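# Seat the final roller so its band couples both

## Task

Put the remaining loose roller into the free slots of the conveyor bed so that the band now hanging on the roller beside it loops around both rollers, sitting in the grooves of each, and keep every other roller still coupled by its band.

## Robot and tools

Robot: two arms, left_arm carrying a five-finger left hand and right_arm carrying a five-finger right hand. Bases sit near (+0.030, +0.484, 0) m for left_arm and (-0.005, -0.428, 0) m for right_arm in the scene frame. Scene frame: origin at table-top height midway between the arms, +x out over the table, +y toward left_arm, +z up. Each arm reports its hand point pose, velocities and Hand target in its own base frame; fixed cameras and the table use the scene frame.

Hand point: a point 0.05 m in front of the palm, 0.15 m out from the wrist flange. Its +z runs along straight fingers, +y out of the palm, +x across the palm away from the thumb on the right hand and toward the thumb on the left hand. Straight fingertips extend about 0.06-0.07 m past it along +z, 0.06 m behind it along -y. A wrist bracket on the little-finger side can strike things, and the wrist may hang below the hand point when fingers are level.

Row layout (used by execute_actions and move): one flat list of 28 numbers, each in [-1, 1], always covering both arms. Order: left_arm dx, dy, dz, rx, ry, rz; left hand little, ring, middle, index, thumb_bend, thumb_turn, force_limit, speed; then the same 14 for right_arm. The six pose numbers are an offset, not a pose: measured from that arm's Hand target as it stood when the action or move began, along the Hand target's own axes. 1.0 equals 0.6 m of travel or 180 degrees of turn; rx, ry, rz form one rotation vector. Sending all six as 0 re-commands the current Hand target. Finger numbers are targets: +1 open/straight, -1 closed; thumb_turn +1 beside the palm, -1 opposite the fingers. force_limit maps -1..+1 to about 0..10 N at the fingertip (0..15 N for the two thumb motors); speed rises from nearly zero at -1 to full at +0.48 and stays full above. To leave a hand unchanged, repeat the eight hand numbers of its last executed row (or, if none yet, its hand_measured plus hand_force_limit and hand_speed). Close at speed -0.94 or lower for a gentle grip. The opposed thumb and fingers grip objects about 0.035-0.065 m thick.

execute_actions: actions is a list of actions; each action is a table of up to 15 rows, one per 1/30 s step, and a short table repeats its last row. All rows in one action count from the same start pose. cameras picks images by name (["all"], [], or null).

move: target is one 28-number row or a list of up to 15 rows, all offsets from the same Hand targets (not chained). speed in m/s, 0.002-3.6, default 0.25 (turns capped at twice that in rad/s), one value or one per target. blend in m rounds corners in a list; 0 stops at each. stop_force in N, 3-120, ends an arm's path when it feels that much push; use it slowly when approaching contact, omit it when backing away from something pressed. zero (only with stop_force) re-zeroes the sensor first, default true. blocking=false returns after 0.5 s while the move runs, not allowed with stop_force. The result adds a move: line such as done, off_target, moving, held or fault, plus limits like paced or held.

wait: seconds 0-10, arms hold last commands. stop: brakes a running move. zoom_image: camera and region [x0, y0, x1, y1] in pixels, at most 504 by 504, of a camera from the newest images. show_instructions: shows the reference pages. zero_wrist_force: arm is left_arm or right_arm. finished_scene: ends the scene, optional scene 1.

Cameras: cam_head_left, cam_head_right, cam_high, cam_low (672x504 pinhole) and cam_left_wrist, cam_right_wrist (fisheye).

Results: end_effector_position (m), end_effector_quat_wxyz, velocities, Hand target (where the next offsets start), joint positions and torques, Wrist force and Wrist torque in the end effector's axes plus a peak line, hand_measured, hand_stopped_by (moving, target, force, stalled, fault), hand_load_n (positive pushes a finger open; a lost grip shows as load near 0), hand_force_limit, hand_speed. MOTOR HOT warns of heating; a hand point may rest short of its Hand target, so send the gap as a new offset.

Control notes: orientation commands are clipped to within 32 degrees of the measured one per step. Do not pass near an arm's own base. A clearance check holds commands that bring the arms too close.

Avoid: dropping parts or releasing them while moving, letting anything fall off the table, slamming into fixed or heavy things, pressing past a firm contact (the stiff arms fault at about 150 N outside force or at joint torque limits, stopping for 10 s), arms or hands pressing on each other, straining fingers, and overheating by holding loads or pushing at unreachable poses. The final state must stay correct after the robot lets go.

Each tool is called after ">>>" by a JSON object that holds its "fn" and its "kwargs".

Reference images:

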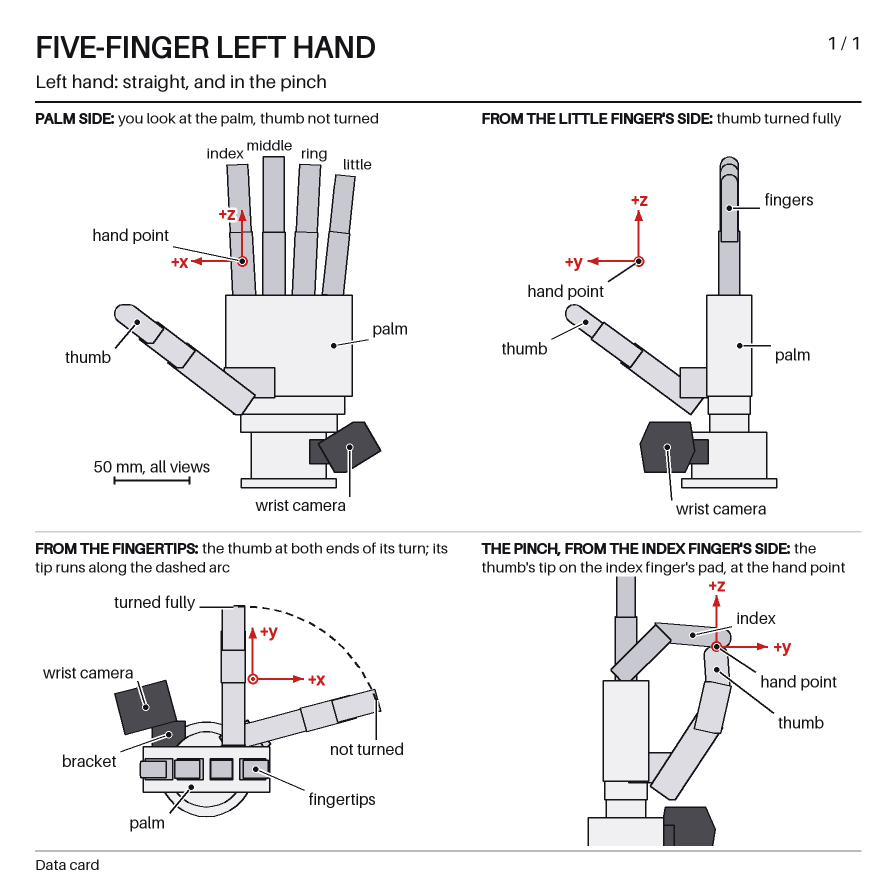

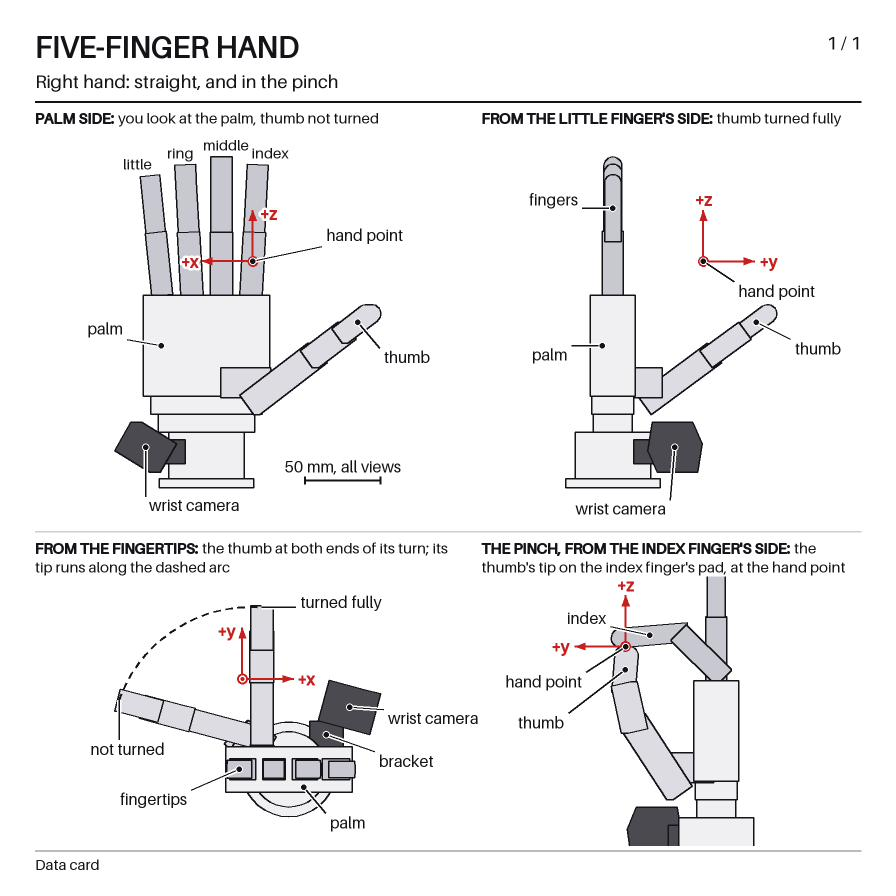

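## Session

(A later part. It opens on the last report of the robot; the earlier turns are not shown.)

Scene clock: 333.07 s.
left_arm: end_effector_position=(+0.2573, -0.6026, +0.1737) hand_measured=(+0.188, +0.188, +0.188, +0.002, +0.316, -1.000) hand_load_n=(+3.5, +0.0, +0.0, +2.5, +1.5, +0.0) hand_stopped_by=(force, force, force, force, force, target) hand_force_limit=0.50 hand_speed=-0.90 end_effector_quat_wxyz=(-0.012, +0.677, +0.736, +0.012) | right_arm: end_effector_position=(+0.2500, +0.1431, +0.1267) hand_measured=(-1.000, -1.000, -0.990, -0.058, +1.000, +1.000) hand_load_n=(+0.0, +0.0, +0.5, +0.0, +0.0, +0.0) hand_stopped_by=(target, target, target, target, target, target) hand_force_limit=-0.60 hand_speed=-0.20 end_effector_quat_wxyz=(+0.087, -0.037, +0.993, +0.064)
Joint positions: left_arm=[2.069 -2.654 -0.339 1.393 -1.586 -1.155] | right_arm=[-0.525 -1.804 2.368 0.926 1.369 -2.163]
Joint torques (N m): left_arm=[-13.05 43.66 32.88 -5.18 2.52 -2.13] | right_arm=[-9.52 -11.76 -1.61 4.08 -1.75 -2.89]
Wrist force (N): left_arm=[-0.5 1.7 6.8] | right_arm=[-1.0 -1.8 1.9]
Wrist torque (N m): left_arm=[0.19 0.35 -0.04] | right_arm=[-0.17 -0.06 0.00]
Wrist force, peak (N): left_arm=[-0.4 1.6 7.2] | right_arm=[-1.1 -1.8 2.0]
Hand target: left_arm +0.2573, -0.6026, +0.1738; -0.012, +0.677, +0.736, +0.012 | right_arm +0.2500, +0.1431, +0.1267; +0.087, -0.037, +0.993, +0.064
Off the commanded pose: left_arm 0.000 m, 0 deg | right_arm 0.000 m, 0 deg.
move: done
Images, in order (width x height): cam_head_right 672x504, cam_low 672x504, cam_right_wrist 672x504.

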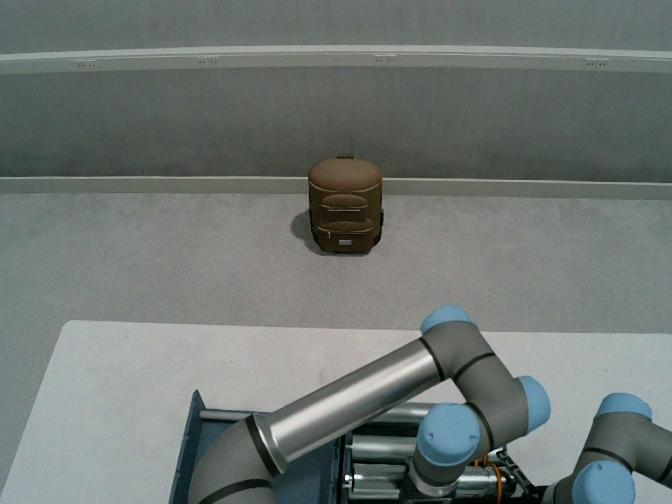

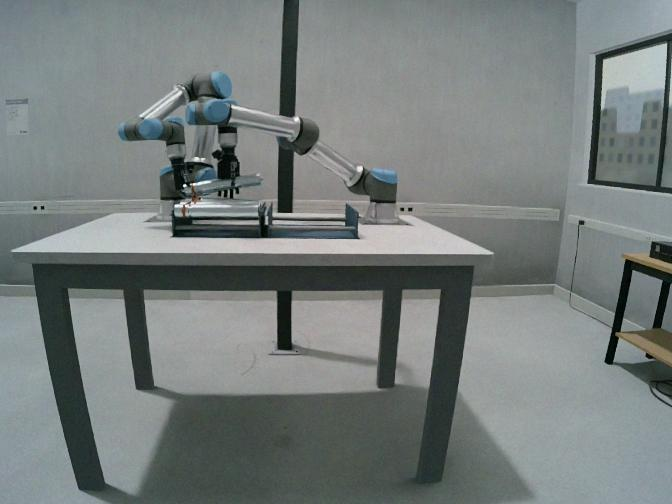

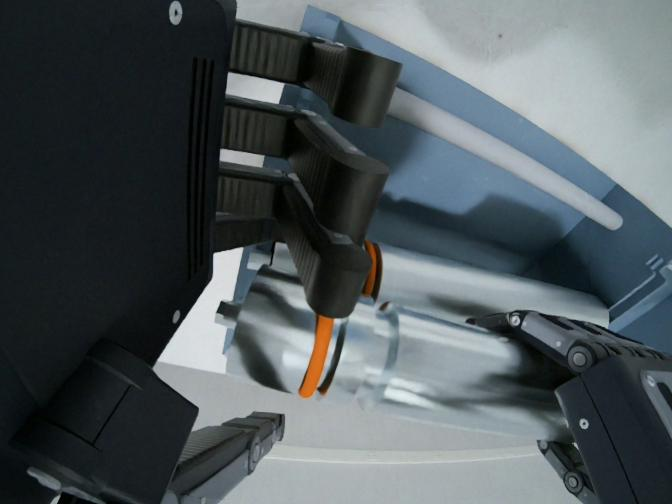

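>>> {"fn": "move", "kwargs": {"target": [[0,0,0,0,0,0,-0.6,-0.6,-0.6,-0.96,-0.9,-1,0.5,-0.9,0.0071,0.0029,-0.0163,0,0,0,-1,-1,-0.99,-0.05,1,1,-0.6,-0.2],[0,0,0,0,0,0,-0.6,-0.6,-0.6,-0.96,-0.9,-1,0.5,-0.9,0.0105,0.0393,-0.0328,0,0,0,-1,-1,-0.99,-0.05,1,1,-0.6,-0.2],[0,0,0,0,0,0,-0.6,-0.6,-0.6,-0.96,-0.9,-1,0.5,-0.9,0.0059,0.0722,-0.0535,0,0,0,-1,-1,-0.99,-0.05,1,1,-0.6,-0.2],[0,0,0,0,0,0,-0.6,-0.6,-0.6,-0.96,-0.9,-1,0.5,-0.9,-0.0061,0.0752,-0.0825,0,0,0,-1,-1,-0.99,-0.05,1,1,-0.6,-0.2]], "speed": 0.04, "blend": 0.003, "cameras": ["cam_head_left","cam_head_right","cam_low","cam_right_wrist"]}}

>>> {"fn": "zoom_image", "kwargs": {"camera": "cam_head_right", "region": [465, 444, 525, 504]}}

>>> {"fn": "zoom_image", "kwargs": {"camera": "cam_head_left", "region": [480, 434, 540, 494]}}

>>> {"fn": "zoom_image", "kwargs": {"camera": "cam_right_wrist", "region": [180, 200, 380, 350]}}

Scene clock: 335.90 s.
left_arm: end_effector_position=(+0.2573, -0.6026, +0.1737) hand_measured=(+0.188, +0.188, +0.188, +0.002, +0.316, -1.000) hand_load_n=(+1.5, -1.0, -6.5, +4.0, +2.0, +0.5) hand_stopped_by=(force, force, force, force, force, target) hand_force_limit=0.50 hand_speed=-0.90 end_effector_quat_wxyz=(-0.012, +0.677, +0.736, +0.012) | right_arm: end_effector_position=(+0.2414, +0.1814, +0.1811) hand_measured=(-1.000, -1.000, -0.990, -0.058, +1.000, +1.000) hand_load_n=(+0.0, +0.0, +0.0, +7.5, +0.0, +0.0) hand_stopped_by=(target, target, target, target, target, target) hand_force_limit=-0.60 hand_speed=-0.20 end_effector_quat_wxyz=(+0.087, -0.037, +0.993, +0.064)
Joint positions: left_arm=[2.069 -2.654 -0.339 1.392 -1.586 -1.155] | right_arm=[-0.295 -1.868 2.244 1.071 1.393 -1.93]
Joint torques (N m): left_arm=[-9.53 49.32 30.7 -1.6 -1.01 -1.58] | right_arm=[12.72 -12.57 -32.52 6.26 0.54 2.36]
Wrist force (N): left_arm=[4.2 1.7 0.2] | right_arm=[-6.8 -7.4 12.3]
Wrist torque (N m): left_arm=[0.20 -0.06 0.28] | right_arm=[-0.52 -0.10 -0.34]
Wrist force, peak (N): left_arm=[4.2 -0.3 8.5] | right_arm=[-7.7 -10.1 10.3]
Hand target: left_arm +0.2573, -0.6026, +0.1738; -0.012, +0.677, +0.736, +0.012 | right_arm +0.2414, +0.1814, +0.1811; +0.087, -0.037, +0.993, +0.064
Off the commanded pose: left_arm 0.000 m, 0 deg | right_arm 0.000 m, 0 deg.
move: done
Images, in order (width x height): cam_head_left 672x504, cam_head_right 672x504, cam_low 672x504, cam_right_wrist 672x504.

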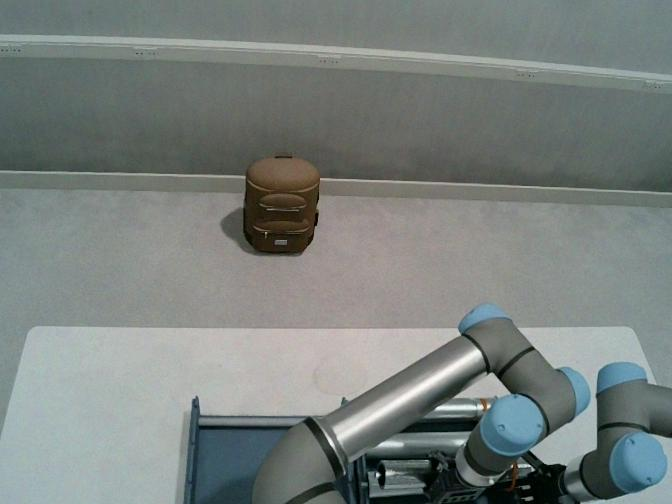

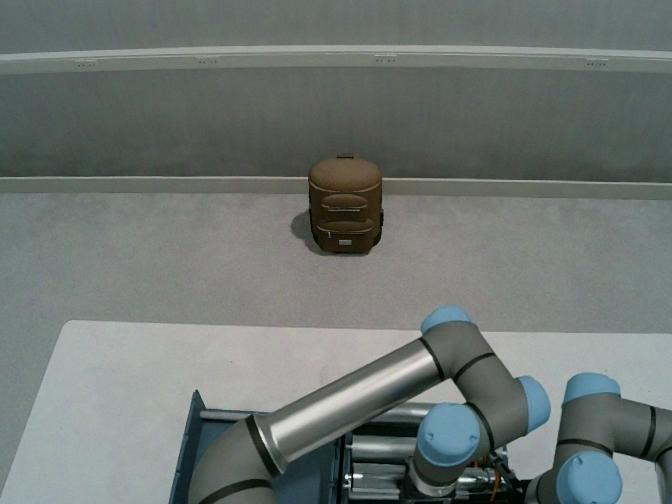

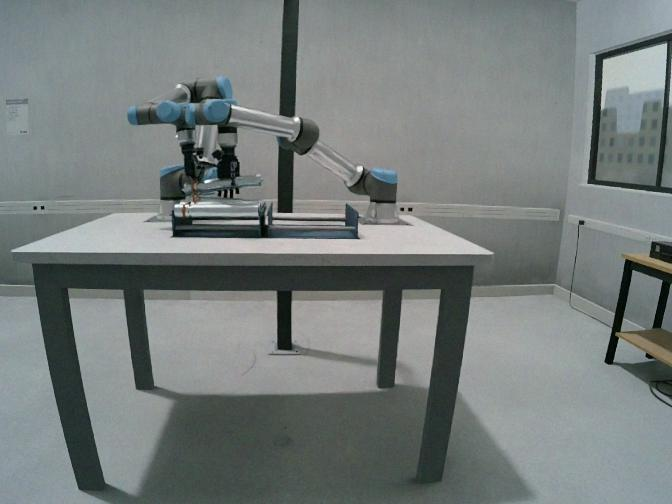

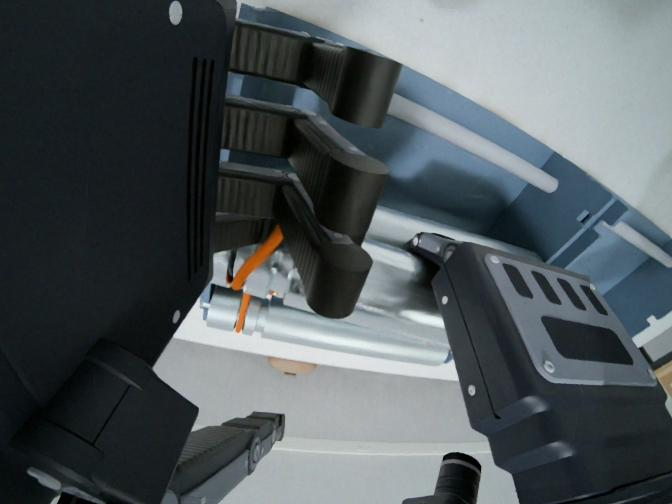

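Scaled by 8.400 from the camera's 672x504 image, which has a finer 960x720 frame.

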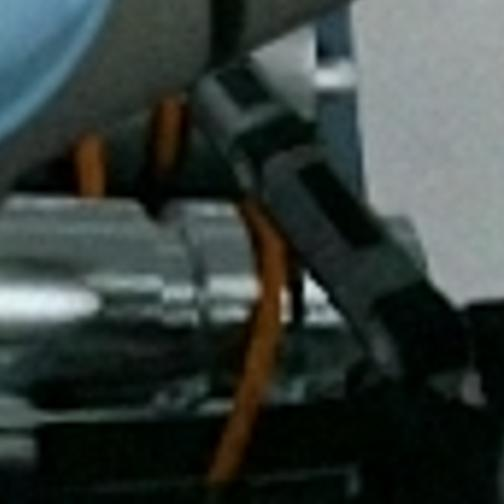

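Scaled by 8.400 from the camera's 672x504 image, which has a finer 960x720 frame.

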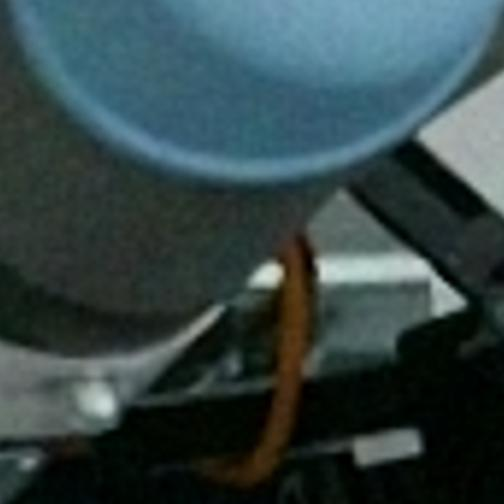

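Scaled by 2.520 from the camera's 672x504 image, which has a finer 960x720 frame.

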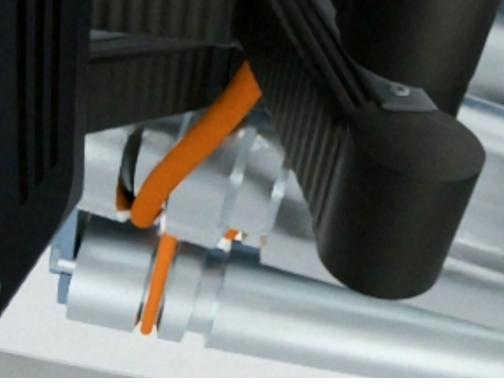

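>>> {"fn": "move", "kwargs": {"target": [[0,0,0,0,0,0,-0.6,-0.6,-0.6,-0.96,-0.9,-1,0.5,-0.9,-0.0255,0.0006,-0.0199,0,0,0,-1,-1,-0.99,-0.05,1,1,-0.6,-0.2],[0,0,0,0,0,0,-0.6,-0.6,-0.6,-0.96,-0.9,-1,0.5,-0.9,-0.0582,-0.0017,-0.0245,0,0,0,-1,-1,-0.99,-0.05,1,1,-0.6,-0.2],[0,0,0,0,0,0,-0.6,-0.6,-0.6,-0.96,-0.9,-1,0.5,-0.9,-0.0740,-0.0038,-0.0200,0,0,0,-1,-1,-0.99,-0.05,1,1,-0.6,-0.2]], "speed": 0.04, "blend": 0.003, "cameras": ["cam_head_left","cam_head_right","cam_low","cam_right_wrist"]}}

>>> {"fn": "zoom_image", "kwargs": {"camera": "cam_head_right", "region": [465, 444, 525, 504]}}

>>> {"fn": "zoom_image", "kwargs": {"camera": "cam_low", "region": [180, 170, 220, 205]}}

Scene clock: 337.57 s.
left_arm: end_effector_position=(+0.2574, -0.6026, +0.1738) hand_measured=(+0.188, +0.188, +0.188, +0.002, +0.318, -1.000) hand_load_n=(+0.0, -4.5, -10.5, +8.0, +4.0, +2.0) hand_stopped_by=(force, force, force, force, force, target) hand_force_limit=0.50 hand_speed=-0.90 end_effector_quat_wxyz=(-0.012, +0.677, +0.736, +0.012) | right_arm: end_effector_position=(+0.2697, +0.1807, +0.2004) hand_measured=(-1.000, -1.000, -0.990, -0.058, +1.000, +1.000) hand_load_n=(+0.0, +0.0, +0.0, +4.5, +0.0, +0.0) hand_stopped_by=(target, target, target, target, target, target) hand_force_limit=-0.60 hand_speed=-0.20 end_effector_quat_wxyz=(+0.088, -0.038, +0.993, +0.064)
Joint positions: left_arm=[2.069 -2.654 -0.339 1.392 -1.586 -1.155] | right_arm=[-0.251 -1.799 2.14 1.097 1.398 -1.886]
Joint torques (N m): left_arm=[-3.4 58.25 24.31 -3.84 3.43 -1.12] | right_arm=[-10.19 -17.32 -5.83 5.77 -3.18 -3.08]
Wrist force (N): left_arm=[2.3 2.8 -6.5] | right_arm=[-2.1 -8.4 13.0]
Wrist torque (N m): left_arm=[0.09 -0.43 -0.12] | right_arm=[-0.70 -0.13 -0.06]
Wrist force, peak (N): left_arm=[2.3 9.9 -6.7] | right_arm=[0.1 -8.1 13.9]
Hand target: left_arm +0.2573, -0.6026, +0.1738; -0.012, +0.677, +0.736, +0.012 | right_arm +0.2696, +0.1807, +0.2004; +0.087, -0.037, +0.993, +0.064 (not the last commanded pose)
Off the commanded pose: left_arm 0.000 m, 0 deg | right_arm 0.013 m, 0 deg.
move: held (right_arm; a check stopped the path); path passed 1 of 3 targets; limits=held
pose unreachable (right arm): on one or more control steps of this call, first in action 0 (counted from 0), this arm could not follow its commanded pose, so it was not sent that pose on those steps. It may still have moved: this result reports where it is.
cause: moving toward the commanded pose would bring a part of the arm too close to another arm (a part of this arm just beyond joint 4 (wrist 1) and a part of the left arm just beyond its joint 4 (wrist 1), where that arm would come to rest).
Images, in order (width x height): cam_head_left 672x504, cam_head_right 672x504, cam_low 672x504, cam_right_wrist 672x504.

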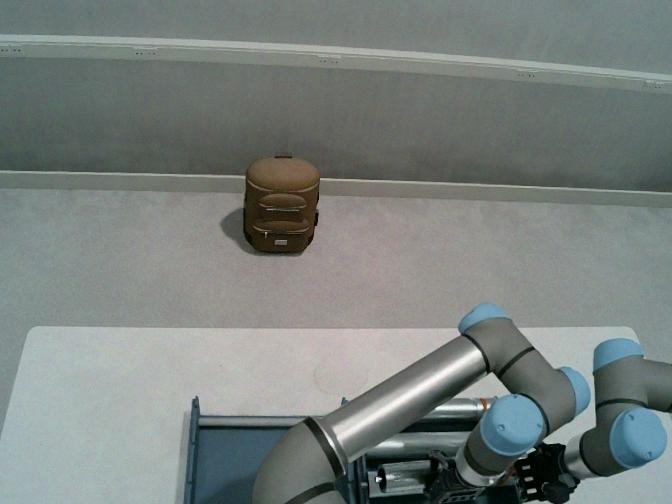

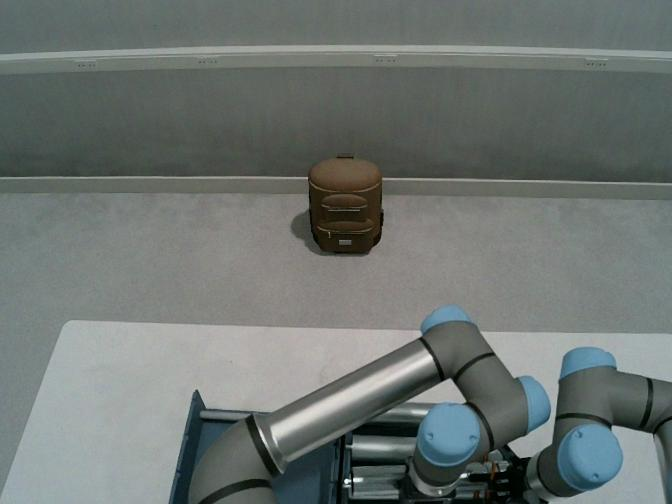

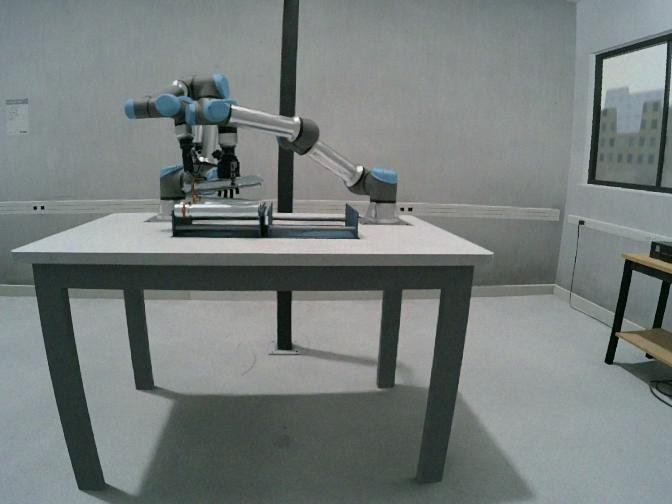

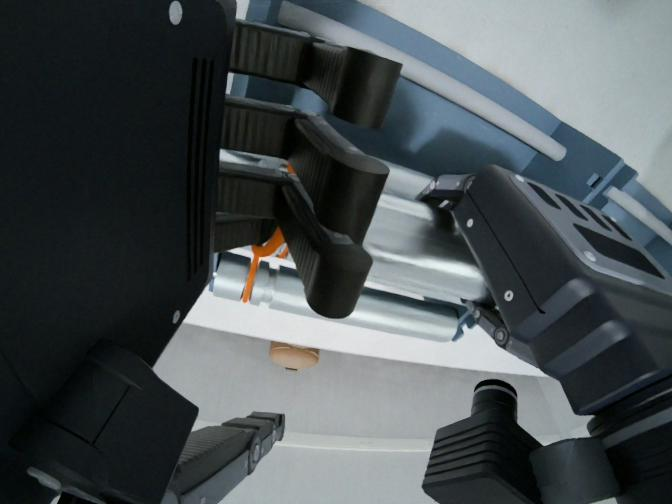

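Scaled by 8.400 from the camera's 672x504 image, which has a finer 960x720 frame.

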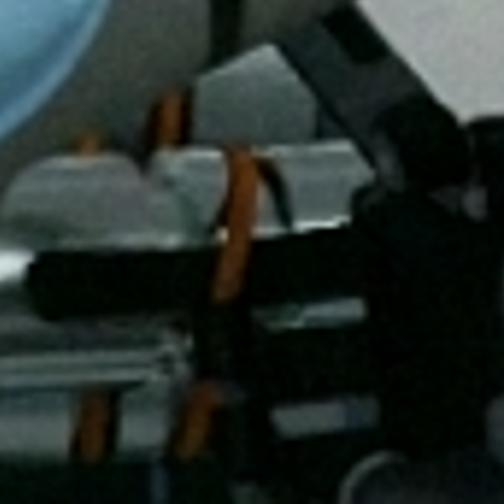

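Scaled by 12.600 from the camera's 672x504 image, which has a finer 960x720 frame.

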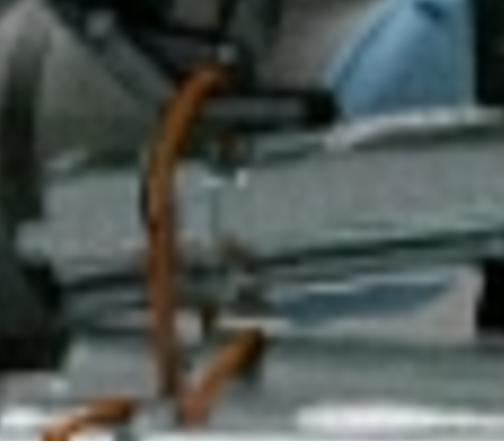

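>>> {"fn": "move", "kwargs": {"target": [[0,0,0,0,0,0,-0.6,-0.6,-0.6,-0.96,-0.9,-1,0.5,-0.9,0.0233,0.0018,0.0014,0,0,0,-1,-1,-0.99,-0.05,1,1,-0.6,-0.2],[0,0,0,0,0,0,-0.6,-0.6,-0.6,-0.96,-0.9,-1,0.5,-0.9,0.0486,0.0014,0.0206,0,0,0,-1,-1,-0.99,-0.05,1,1,-0.6,-0.2],[0,0,0,0,0,0,-0.6,-0.6,-0.6,-0.96,-0.9,-1,0.5,-0.9,0.0621,-0.0020,0.0527,0,0,0,-1,-1,-0.99,-0.05,1,1,-0.6,-0.2]], "speed": 0.04, "blend": 0.003, "cameras": ["cam_head_left","cam_head_right","cam_low","cam_right_wrist"]}}

>>> {"fn": "zoom_image", "kwargs": {"camera": "cam_head_right", "region": [465, 444, 525, 504]}}

>>> {"fn": "zoom_image", "kwargs": {"camera": "cam_right_wrist", "region": [190, 220, 340, 345]}}

Scene clock: 339.90 s.
left_arm: end_effector_position=(+0.2573, -0.6026, +0.1738) hand_measured=(+0.188, +0.188, +0.188, +0.002, +0.318, -1.000) hand_load_n=(+9.5, +0.0, +0.0, +0.5, +5.5, -3.0) hand_stopped_by=(force, force, force, force, force, target) hand_force_limit=0.50 hand_speed=-0.90 end_effector_quat_wxyz=(-0.012, +0.677, +0.736, +0.012) | right_arm: end_effector_position=(+0.2385, +0.1814, +0.1628) hand_measured=(-1.000, -1.000, -0.990, -0.058, +1.000, +1.000) hand_load_n=(+0.0, +0.0, +0.0, +1.5, +0.0, +0.0) hand_stopped_by=(target, target, target, target, target, target) hand_force_limit=-0.60 hand_speed=-0.20 end_effector_quat_wxyz=(+0.087, -0.037, +0.993, +0.064)
Joint positions: left_arm=[2.069 -2.654 -0.339 1.392 -1.586 -1.155] | right_arm=[-0.302 -1.857 2.287 1.017 1.392 -1.937]
Joint torques (N m): left_arm=[2.85 58.51 13.28 0.35 -3.89 0.01] | right_arm=[-8.1 3.02 0.34 2.95 -2.04 -3.25]
Wrist force (N): left_arm=[2.4 -3.2 11.8] | right_arm=[-8.2 -6.6 2.2]
Wrist torque (N m): left_arm=[-0.01 1.07 0.86] | right_arm=[-0.26 -0.04 -0.27]
Wrist force, peak (N): left_arm=[3.0 -6.1 12.6] | right_arm=[-6.6 -9.3 13.0]
Hand target: left_arm +0.2573, -0.6026, +0.1738; -0.012, +0.677, +0.736, +0.012 | right_arm +0.2385, +0.1814, +0.1627; +0.087, -0.037, +0.993, +0.064
Off the commanded pose: left_arm 0.000 m, 0 deg | right_arm 0.000 m, 0 deg.
move: done
Images, in order (width x height): cam_head_left 672x504, cam_head_right 672x504, cam_low 672x504, cam_right_wrist 672x504.

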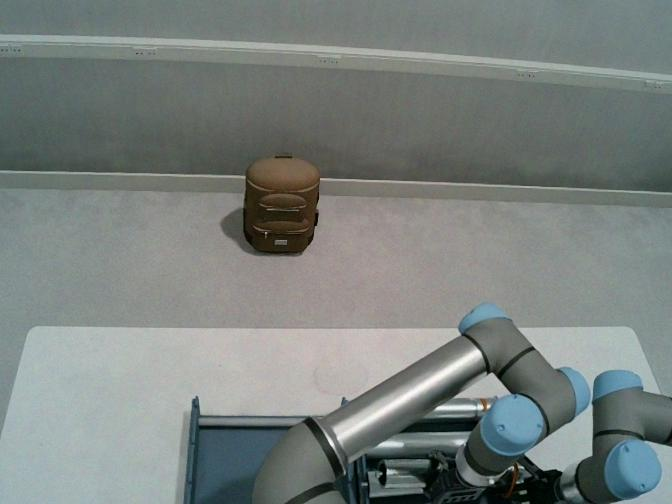

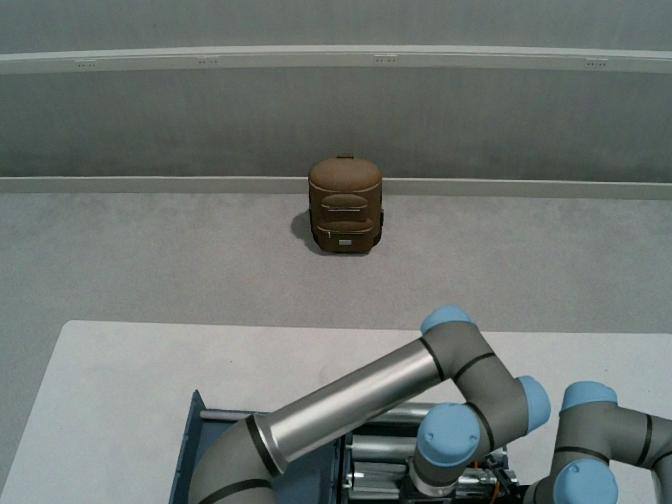

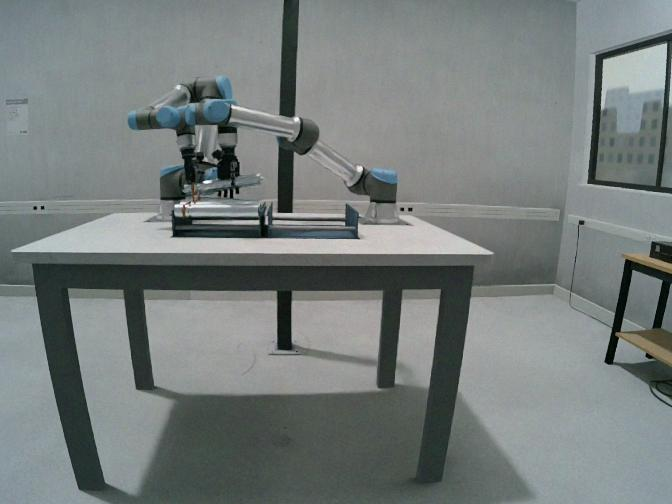

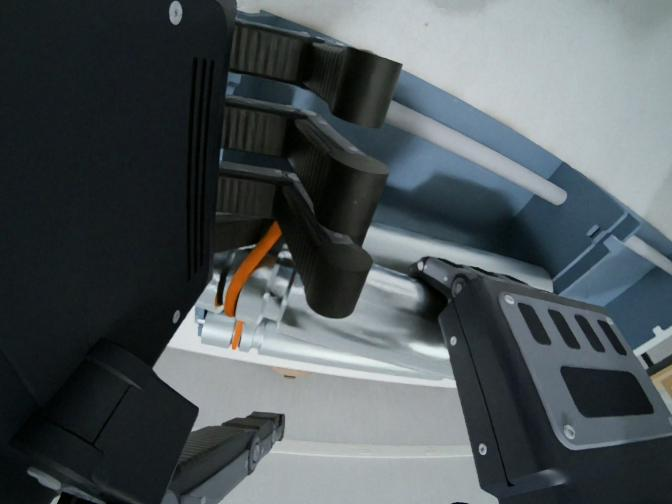

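Scaled by 8.400 from the camera's 672x504 image, which has a finer 960x720 frame.

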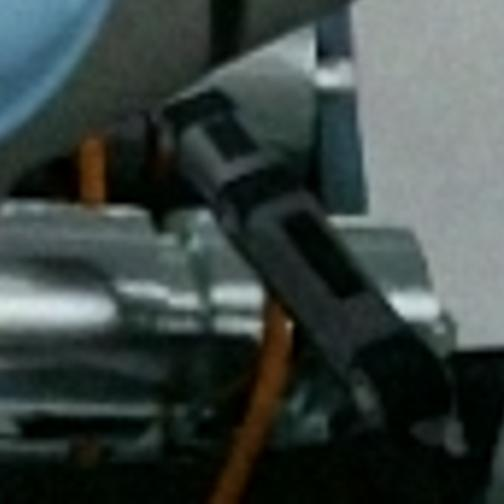

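Scaled by 3.360 from the camera's 672x504 image, which has a finer 960x720 frame.

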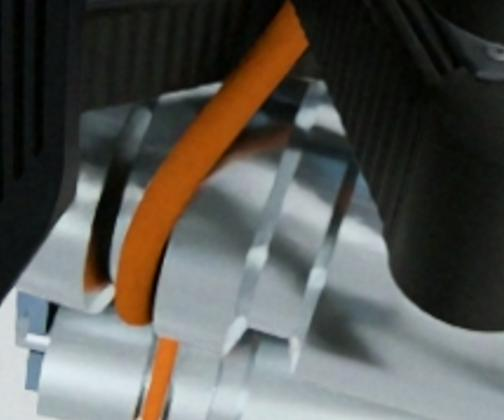

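>>> {"fn": "move", "kwargs": {"target": [0.0066,0.0005,0.0002,0,0,0,-0.6,-0.6,-0.6,-0.96,-0.9,-1,0.5,-0.9,0.0009,-0.0099,-0.0014,0,0,0,-1,-1,-0.99,-0.05,1,1,-0.6,-0.2], "speed": 0.02, "cameras": ["cam_head_right","cam_right_wrist"]}}

>>> {"fn": "zoom_image", "kwargs": {"camera": "cam_right_wrist", "region": [190, 220, 340, 345]}}

Scene clock: 341.10 s.
left_arm: end_effector_position=(+0.2573, -0.5987, +0.1738) hand_measured=(+0.188, +0.188, +0.188, +0.002, +0.318, -1.000) hand_load_n=(+8.0, +0.0, +0.0, +0.0, +4.0, -1.5) hand_stopped_by=(force, force, force, force, force, target) hand_force_limit=0.50 hand_speed=-0.90 end_effector_quat_wxyz=(-0.012, +0.677, +0.736, +0.012) | right_arm: end_effector_position=(+0.2383, +0.1754, +0.1627) hand_measured=(-1.000, -1.000, -0.990, -0.058, +1.000, +1.000) hand_load_n=(-0.5, +0.0, +0.0, +1.5, +0.0, +0.0) hand_stopped_by=(target, target, target, target, target, target) hand_force_limit=-0.60 hand_speed=-0.20 end_effector_quat_wxyz=(+0.087, -0.037, +0.993, +0.064)
Joint positions: left_arm=[2.072 -2.629 -0.388 1.416 -1.586 -1.152] | right_arm=[-0.344 -1.866 2.296 1.025 1.387 -1.979]
Joint torques (N m): left_arm=[14.6 68.71 10.07 -0.48 -3.64 1.83] | right_arm=[-9.3 -10.86 -1.48 5.3 -1.75 -3.1]
Wrist force (N): left_arm=[-0.7 -1.7 9.7] | right_arm=[-6.1 -3.2 3.6]
Wrist torque (N m): left_arm=[0.08 0.85 0.41] | right_arm=[-0.23 -0.05 -0.17]
Wrist force, peak (N): left_arm=[2.4 -3.1 12.2] | right_arm=[-8.3 -6.7 2.3]
Hand target: left_arm +0.2573, -0.5987, +0.1738; -0.012, +0.677, +0.736, +0.012 | right_arm +0.2383, +0.1754, +0.1627; +0.087, -0.037, +0.993, +0.064
Off the commanded pose: left_arm 0.000 m, 0 deg | right_arm 0.000 m, 0 deg.
move: done
Images, in order (width x height): cam_head_right 672x504, cam_right_wrist 672x504.

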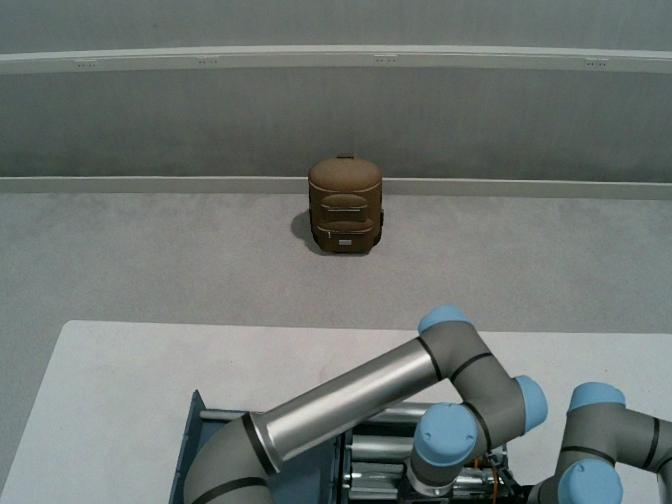

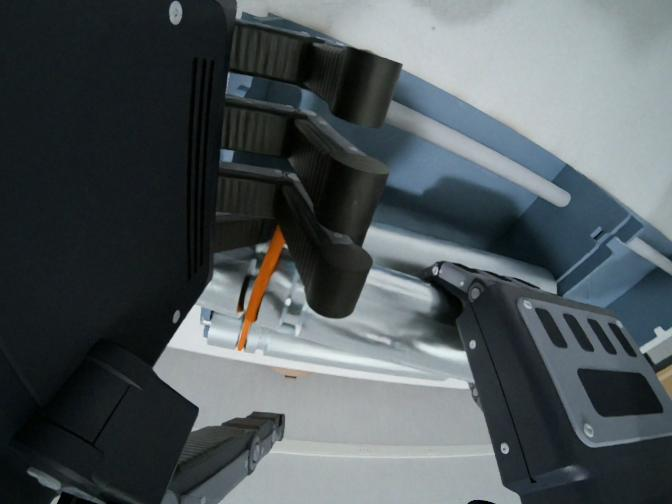

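Scaled by 3.360 from the camera's 672x504 image, which has a finer 960x720 frame.

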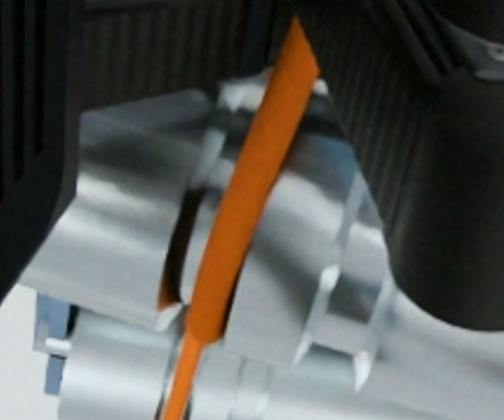

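>>> {"fn": "move", "kwargs": {"target": [0.0058,0.0004,0.0002,0,0,0,-0.6,-0.6,-0.6,-0.96,-0.9,-1,0.5,-0.9,0.0003,-0.0033,-0.0005,0,0,0,-1,-1,-0.99,-0.05,1,1,-0.6,-0.2], "speed": 0.02, "cameras": ["cam_head_right","cam_right_wrist"]}}

>>> {"fn": "zoom_image", "kwargs": {"camera": "cam_right_wrist", "region": [190, 220, 340, 345]}}

Scene clock: 342.17 s.
left_arm: end_effector_position=(+0.2573, -0.5952, +0.1738) hand_measured=(+0.188, +0.188, +0.188, +0.002, +0.318, -1.000) hand_load_n=(+8.0, +0.0, +0.0, +0.0, +3.5, -1.5) hand_stopped_by=(force, force, force, force, force, target) hand_force_limit=0.50 hand_speed=-0.90 end_effector_quat_wxyz=(-0.012, +0.677, +0.736, +0.012) | right_arm: end_effector_position=(+0.2383, +0.1734, +0.1627) hand_measured=(-1.000, -1.000, -0.990, -0.058, +1.000, +1.000) hand_load_n=(+0.0, +0.0, +0.0, +1.5, +0.0, +0.0) hand_stopped_by=(target, target, target, target, target, target) hand_force_limit=-0.60 hand_speed=-0.20 end_effector_quat_wxyz=(+0.087, -0.037, +0.993, +0.064)
Joint positions: left_arm=[2.075 -2.609 -0.427 1.435 -1.586 -1.15] | right_arm=[-0.358 -1.87 2.298 1.028 1.385 -1.994]
Joint torques (N m): left_arm=[14.24 68.32 8.16 -0.95 -3.74 1.49] | right_arm=[-9.64 -10.62 -1.76 5.32 -1.5 -3.29]
Wrist force (N): left_arm=[-1.4 -1.3 9.6] | right_arm=[-5.7 -2.3 3.4]
Wrist torque (N m): left_arm=[0.12 0.81 0.33] | right_arm=[-0.18 -0.07 -0.14]
Wrist force, peak (N): left_arm=[-0.8 -1.7 9.8] | right_arm=[-6.4 -3.2 3.3]
Hand target: left_arm +0.2573, -0.5952, +0.1738; -0.012, +0.677, +0.736, +0.012 | right_arm +0.2383, +0.1733, +0.1627; +0.087, -0.037, +0.993, +0.064
Off the commanded pose: left_arm 0.000 m, 0 deg | right_arm 0.000 m, 0 deg.
move: done
Images, in order (width x height): cam_head_right 672x504, cam_right_wrist 672x504.

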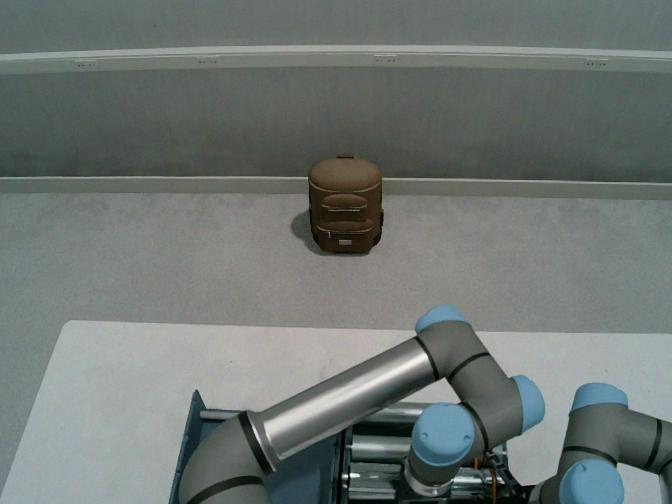

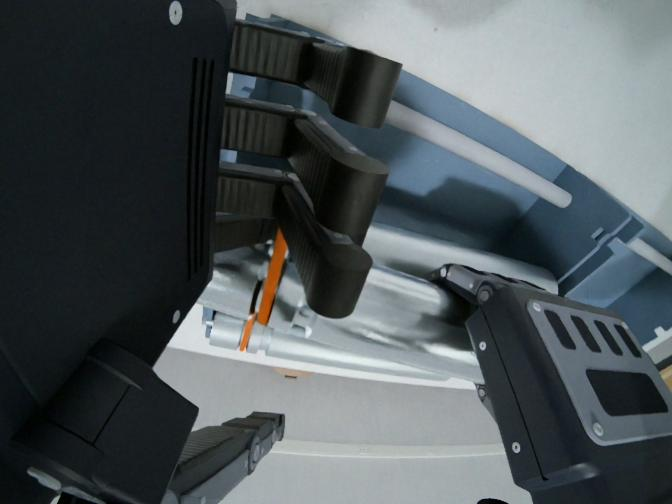

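Scaled by 3.360 from the camera's 672x504 image, which has a finer 960x720 frame.

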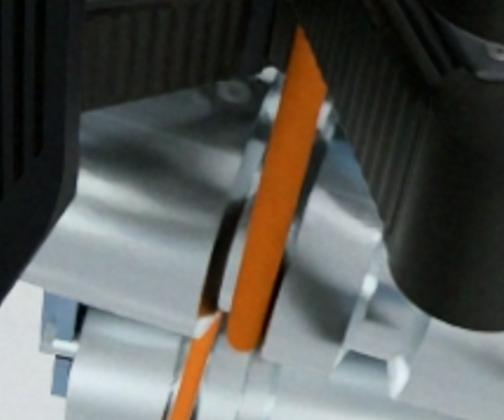

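>>> {"fn": "move", "kwargs": {"target": [0,0,0,0,0,0,-0.6,-0.6,-0.6,-0.96,-0.9,-1,0.5,-0.9,0.0011,-0.0132,-0.0018,0,0,0,-1,-1,-0.99,-0.05,1,1,-0.6,-0.2], "speed": 0.02, "cameras": ["cam_head_right","cam_right_wrist"]}}

>>> {"fn": "zoom_image", "kwargs": {"camera": "cam_right_wrist", "region": [190, 220, 340, 345]}}

>>> {"fn": "zoom_image", "kwargs": {"camera": "cam_head_right", "region": [465, 444, 525, 504]}}

Scene clock: 344.80 s.
left_arm: end_effector_position=(+0.2573, -0.5952, +0.1738) hand_measured=(+0.188, +0.188, +0.188, +0.002, +0.318, -1.000) hand_load_n=(+8.0, +0.0, +0.0, +0.0, +3.5, -2.0) hand_stopped_by=(force, force, force, force, force, target) hand_force_limit=0.50 hand_speed=-0.90 end_effector_quat_wxyz=(-0.012, +0.677, +0.736, +0.012) | right_arm: end_effector_position=(+0.2381, +0.1653, +0.1627) hand_measured=(-1.000, -1.000, -0.990, -0.058, +1.000, +1.000) hand_load_n=(+0.0, +0.0, +0.0, +1.5, +0.0, +0.0) hand_stopped_by=(target, target, target, target, target, target) hand_force_limit=-0.60 hand_speed=-0.20 end_effector_quat_wxyz=(+0.087, -0.037, +0.993, +0.064)
Joint positions: left_arm=[2.075 -2.608 -0.428 1.436 -1.586 -1.15] | right_arm=[-0.416 -1.881 2.309 1.041 1.379 -2.052]
Joint torques (N m): left_arm=[14.88 67.67 10.3 -0.74 -2.64 1.7] | right_arm=[-9.32 -9.59 -1.42 5.39 -1.19 -3.26]
Wrist force (N): left_arm=[-2.0 -2.0 9.6] | right_arm=[-6.6 -1.0 4.1]
Wrist torque (N m): left_arm=[0.09 0.90 0.36] | right_arm=[-0.17 -0.04 -0.17]
Wrist force, peak (N): left_arm=[-1.7 -2.1 9.8] | right_arm=[-6.6 -1.0 4.1]
Hand target: left_arm +0.2573, -0.5952, +0.1738; -0.012, +0.677, +0.736, +0.012 | right_arm +0.2381, +0.1653, +0.1627; +0.087, -0.037, +0.993, +0.064
Off the commanded pose: left_arm 0.000 m, 0 deg | right_arm 0.000 m, 0 deg.
move: done
Images, in order (width x height): cam_head_right 672x504, cam_right_wrist 672x504.

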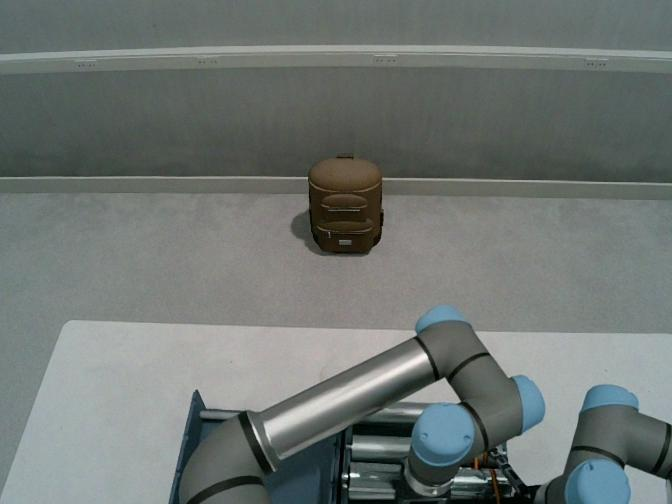

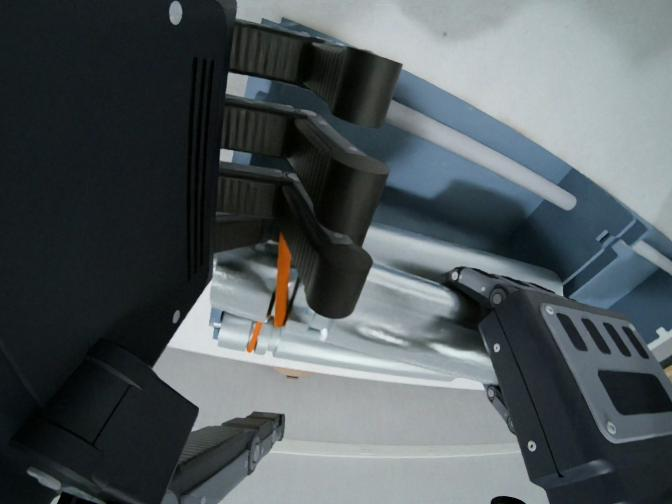

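Scaled by 3.360 from the camera's 672x504 image, which has a finer 960x720 frame.

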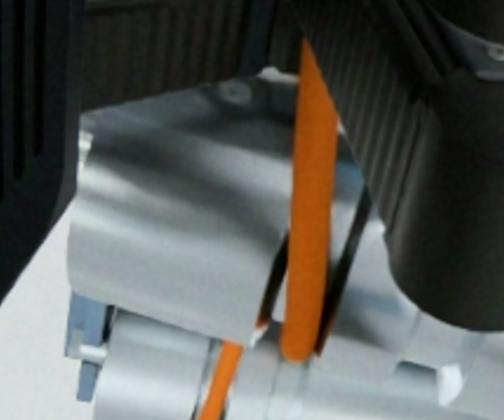

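Scaled by 8.400 from the camera's 672x504 image, which has a finer 960x720 frame.

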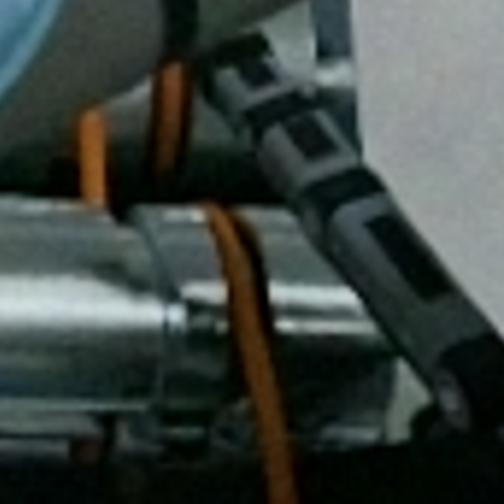

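>>> {"fn": "zoom_image", "kwargs": {"camera": "cam_right_wrist", "region": [250, 230, 340, 345]}}

Scaled by 4.383 from the camera's 672x504 image, which has a finer 960x720 frame.

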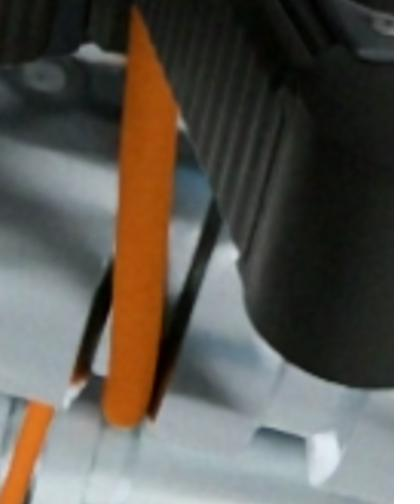

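>>> {"fn": "move", "kwargs": {"target": [0,0,0,0,0,0,-0.6,-0.6,-0.6,-0.96,-0.9,-1,0.5,-0.9,0.0021,-0.0247,-0.0034,0,0,0,-1,-1,-0.99,-0.05,1,1,-0.6,-0.2], "speed": 0.03, "cameras": ["cam_head_right","cam_right_wrist","cam_head_left"]}}

>>> {"fn": "zoom_image", "kwargs": {"camera": "cam_right_wrist", "region": [250, 230, 370, 370]}}

>>> {"fn": "zoom_image", "kwargs": {"camera": "cam_head_right", "region": [465, 444, 525, 504]}}

Scene clock: 346.53 s.
left_arm: end_effector_position=(+0.2573, -0.5952, +0.1738) hand_measured=(+0.188, +0.188, +0.188, +0.002, +0.318, -1.000) hand_load_n=(+10.0, +0.0, +0.0, +0.0, +7.0, -4.5) hand_stopped_by=(force, force, force, force, force, target) hand_force_limit=0.50 hand_speed=-0.90 end_effector_quat_wxyz=(-0.012, +0.677, +0.736, +0.012) | right_arm: end_effector_position=(+0.2378, +0.1503, +0.1627) hand_measured=(-1.000, -1.000, -0.990, -0.058, +1.000, +1.000) hand_load_n=(+0.0, +0.0, +0.5, +1.0, +0.0, +0.0) hand_stopped_by=(target, target, target, target, target, target) hand_force_limit=-0.60 hand_speed=-0.20 end_effector_quat_wxyz=(+0.087, -0.037, +0.993, +0.064)
Joint positions: left_arm=[2.075 -2.608 -0.428 1.436 -1.586 -1.15] | right_arm=[-0.525 -1.902 2.328 1.064 1.369 -2.163]
Joint torques (N m): left_arm=[15.33 68 9.85 -2.86 -1.6 0.61] | right_arm=[-10.74 -9.22 -1.46 5.23 0.49 -3.22]
Wrist force (N): left_arm=[-6.7 -4.8 10.6] | right_arm=[-11.2 5.6 4.7]
Wrist torque (N m): left_arm=[0.01 1.09 0.68] | right_arm=[-0.02 -0.03 -0.21]
Wrist force, peak (N): left_arm=[-6.6 -4.7 10.8] | right_arm=[-11.3 5.8 4.6]
Hand target: left_arm +0.2573, -0.5952, +0.1738; -0.012, +0.677, +0.736, +0.012 | right_arm +0.2378, +0.1503, +0.1627; +0.087, -0.037, +0.993, +0.064
Off the commanded pose: left_arm 0.000 m, 0 deg | right_arm 0.000 m, 0 deg.
move: done
Images, in order (width x height): cam_head_left 672x504, cam_head_right 672x504, cam_right_wrist 672x504.

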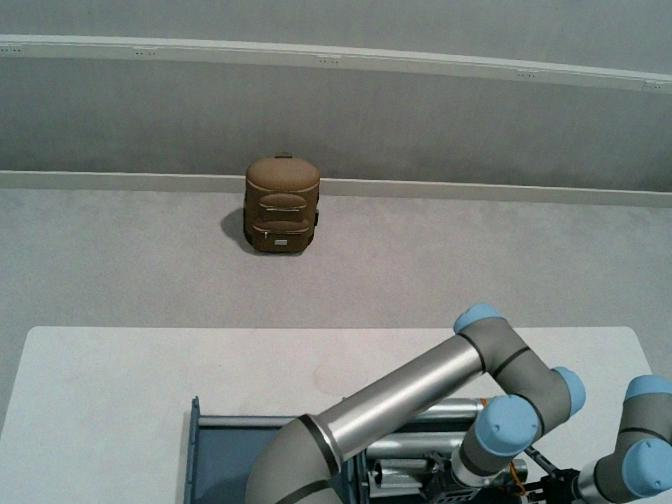

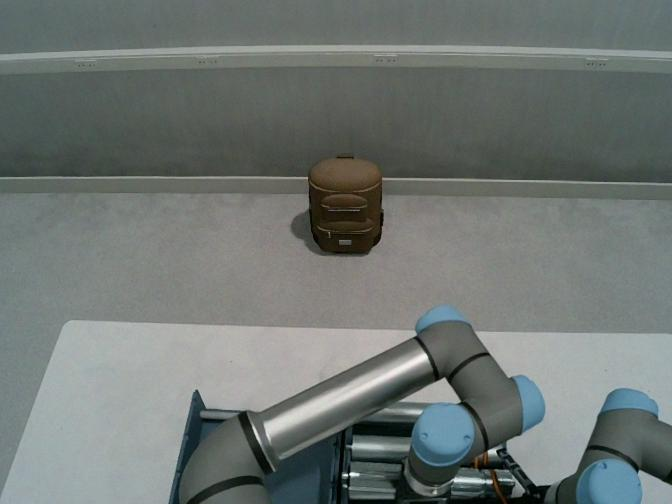

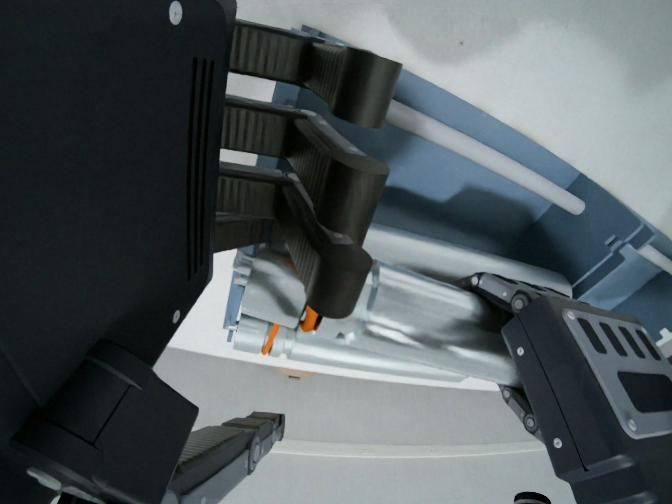

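Scaled by 3.600 from the camera's 672x504 image, which has a finer 960x720 frame.

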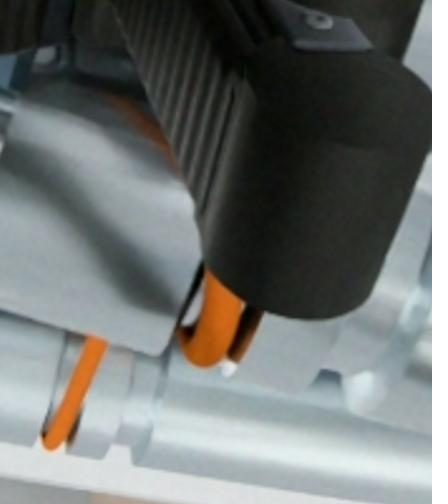

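Scaled by 8.400 from the camera's 672x504 image, which has a finer 960x720 frame.

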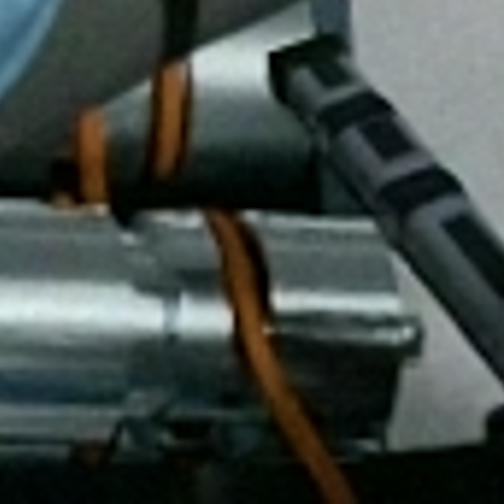

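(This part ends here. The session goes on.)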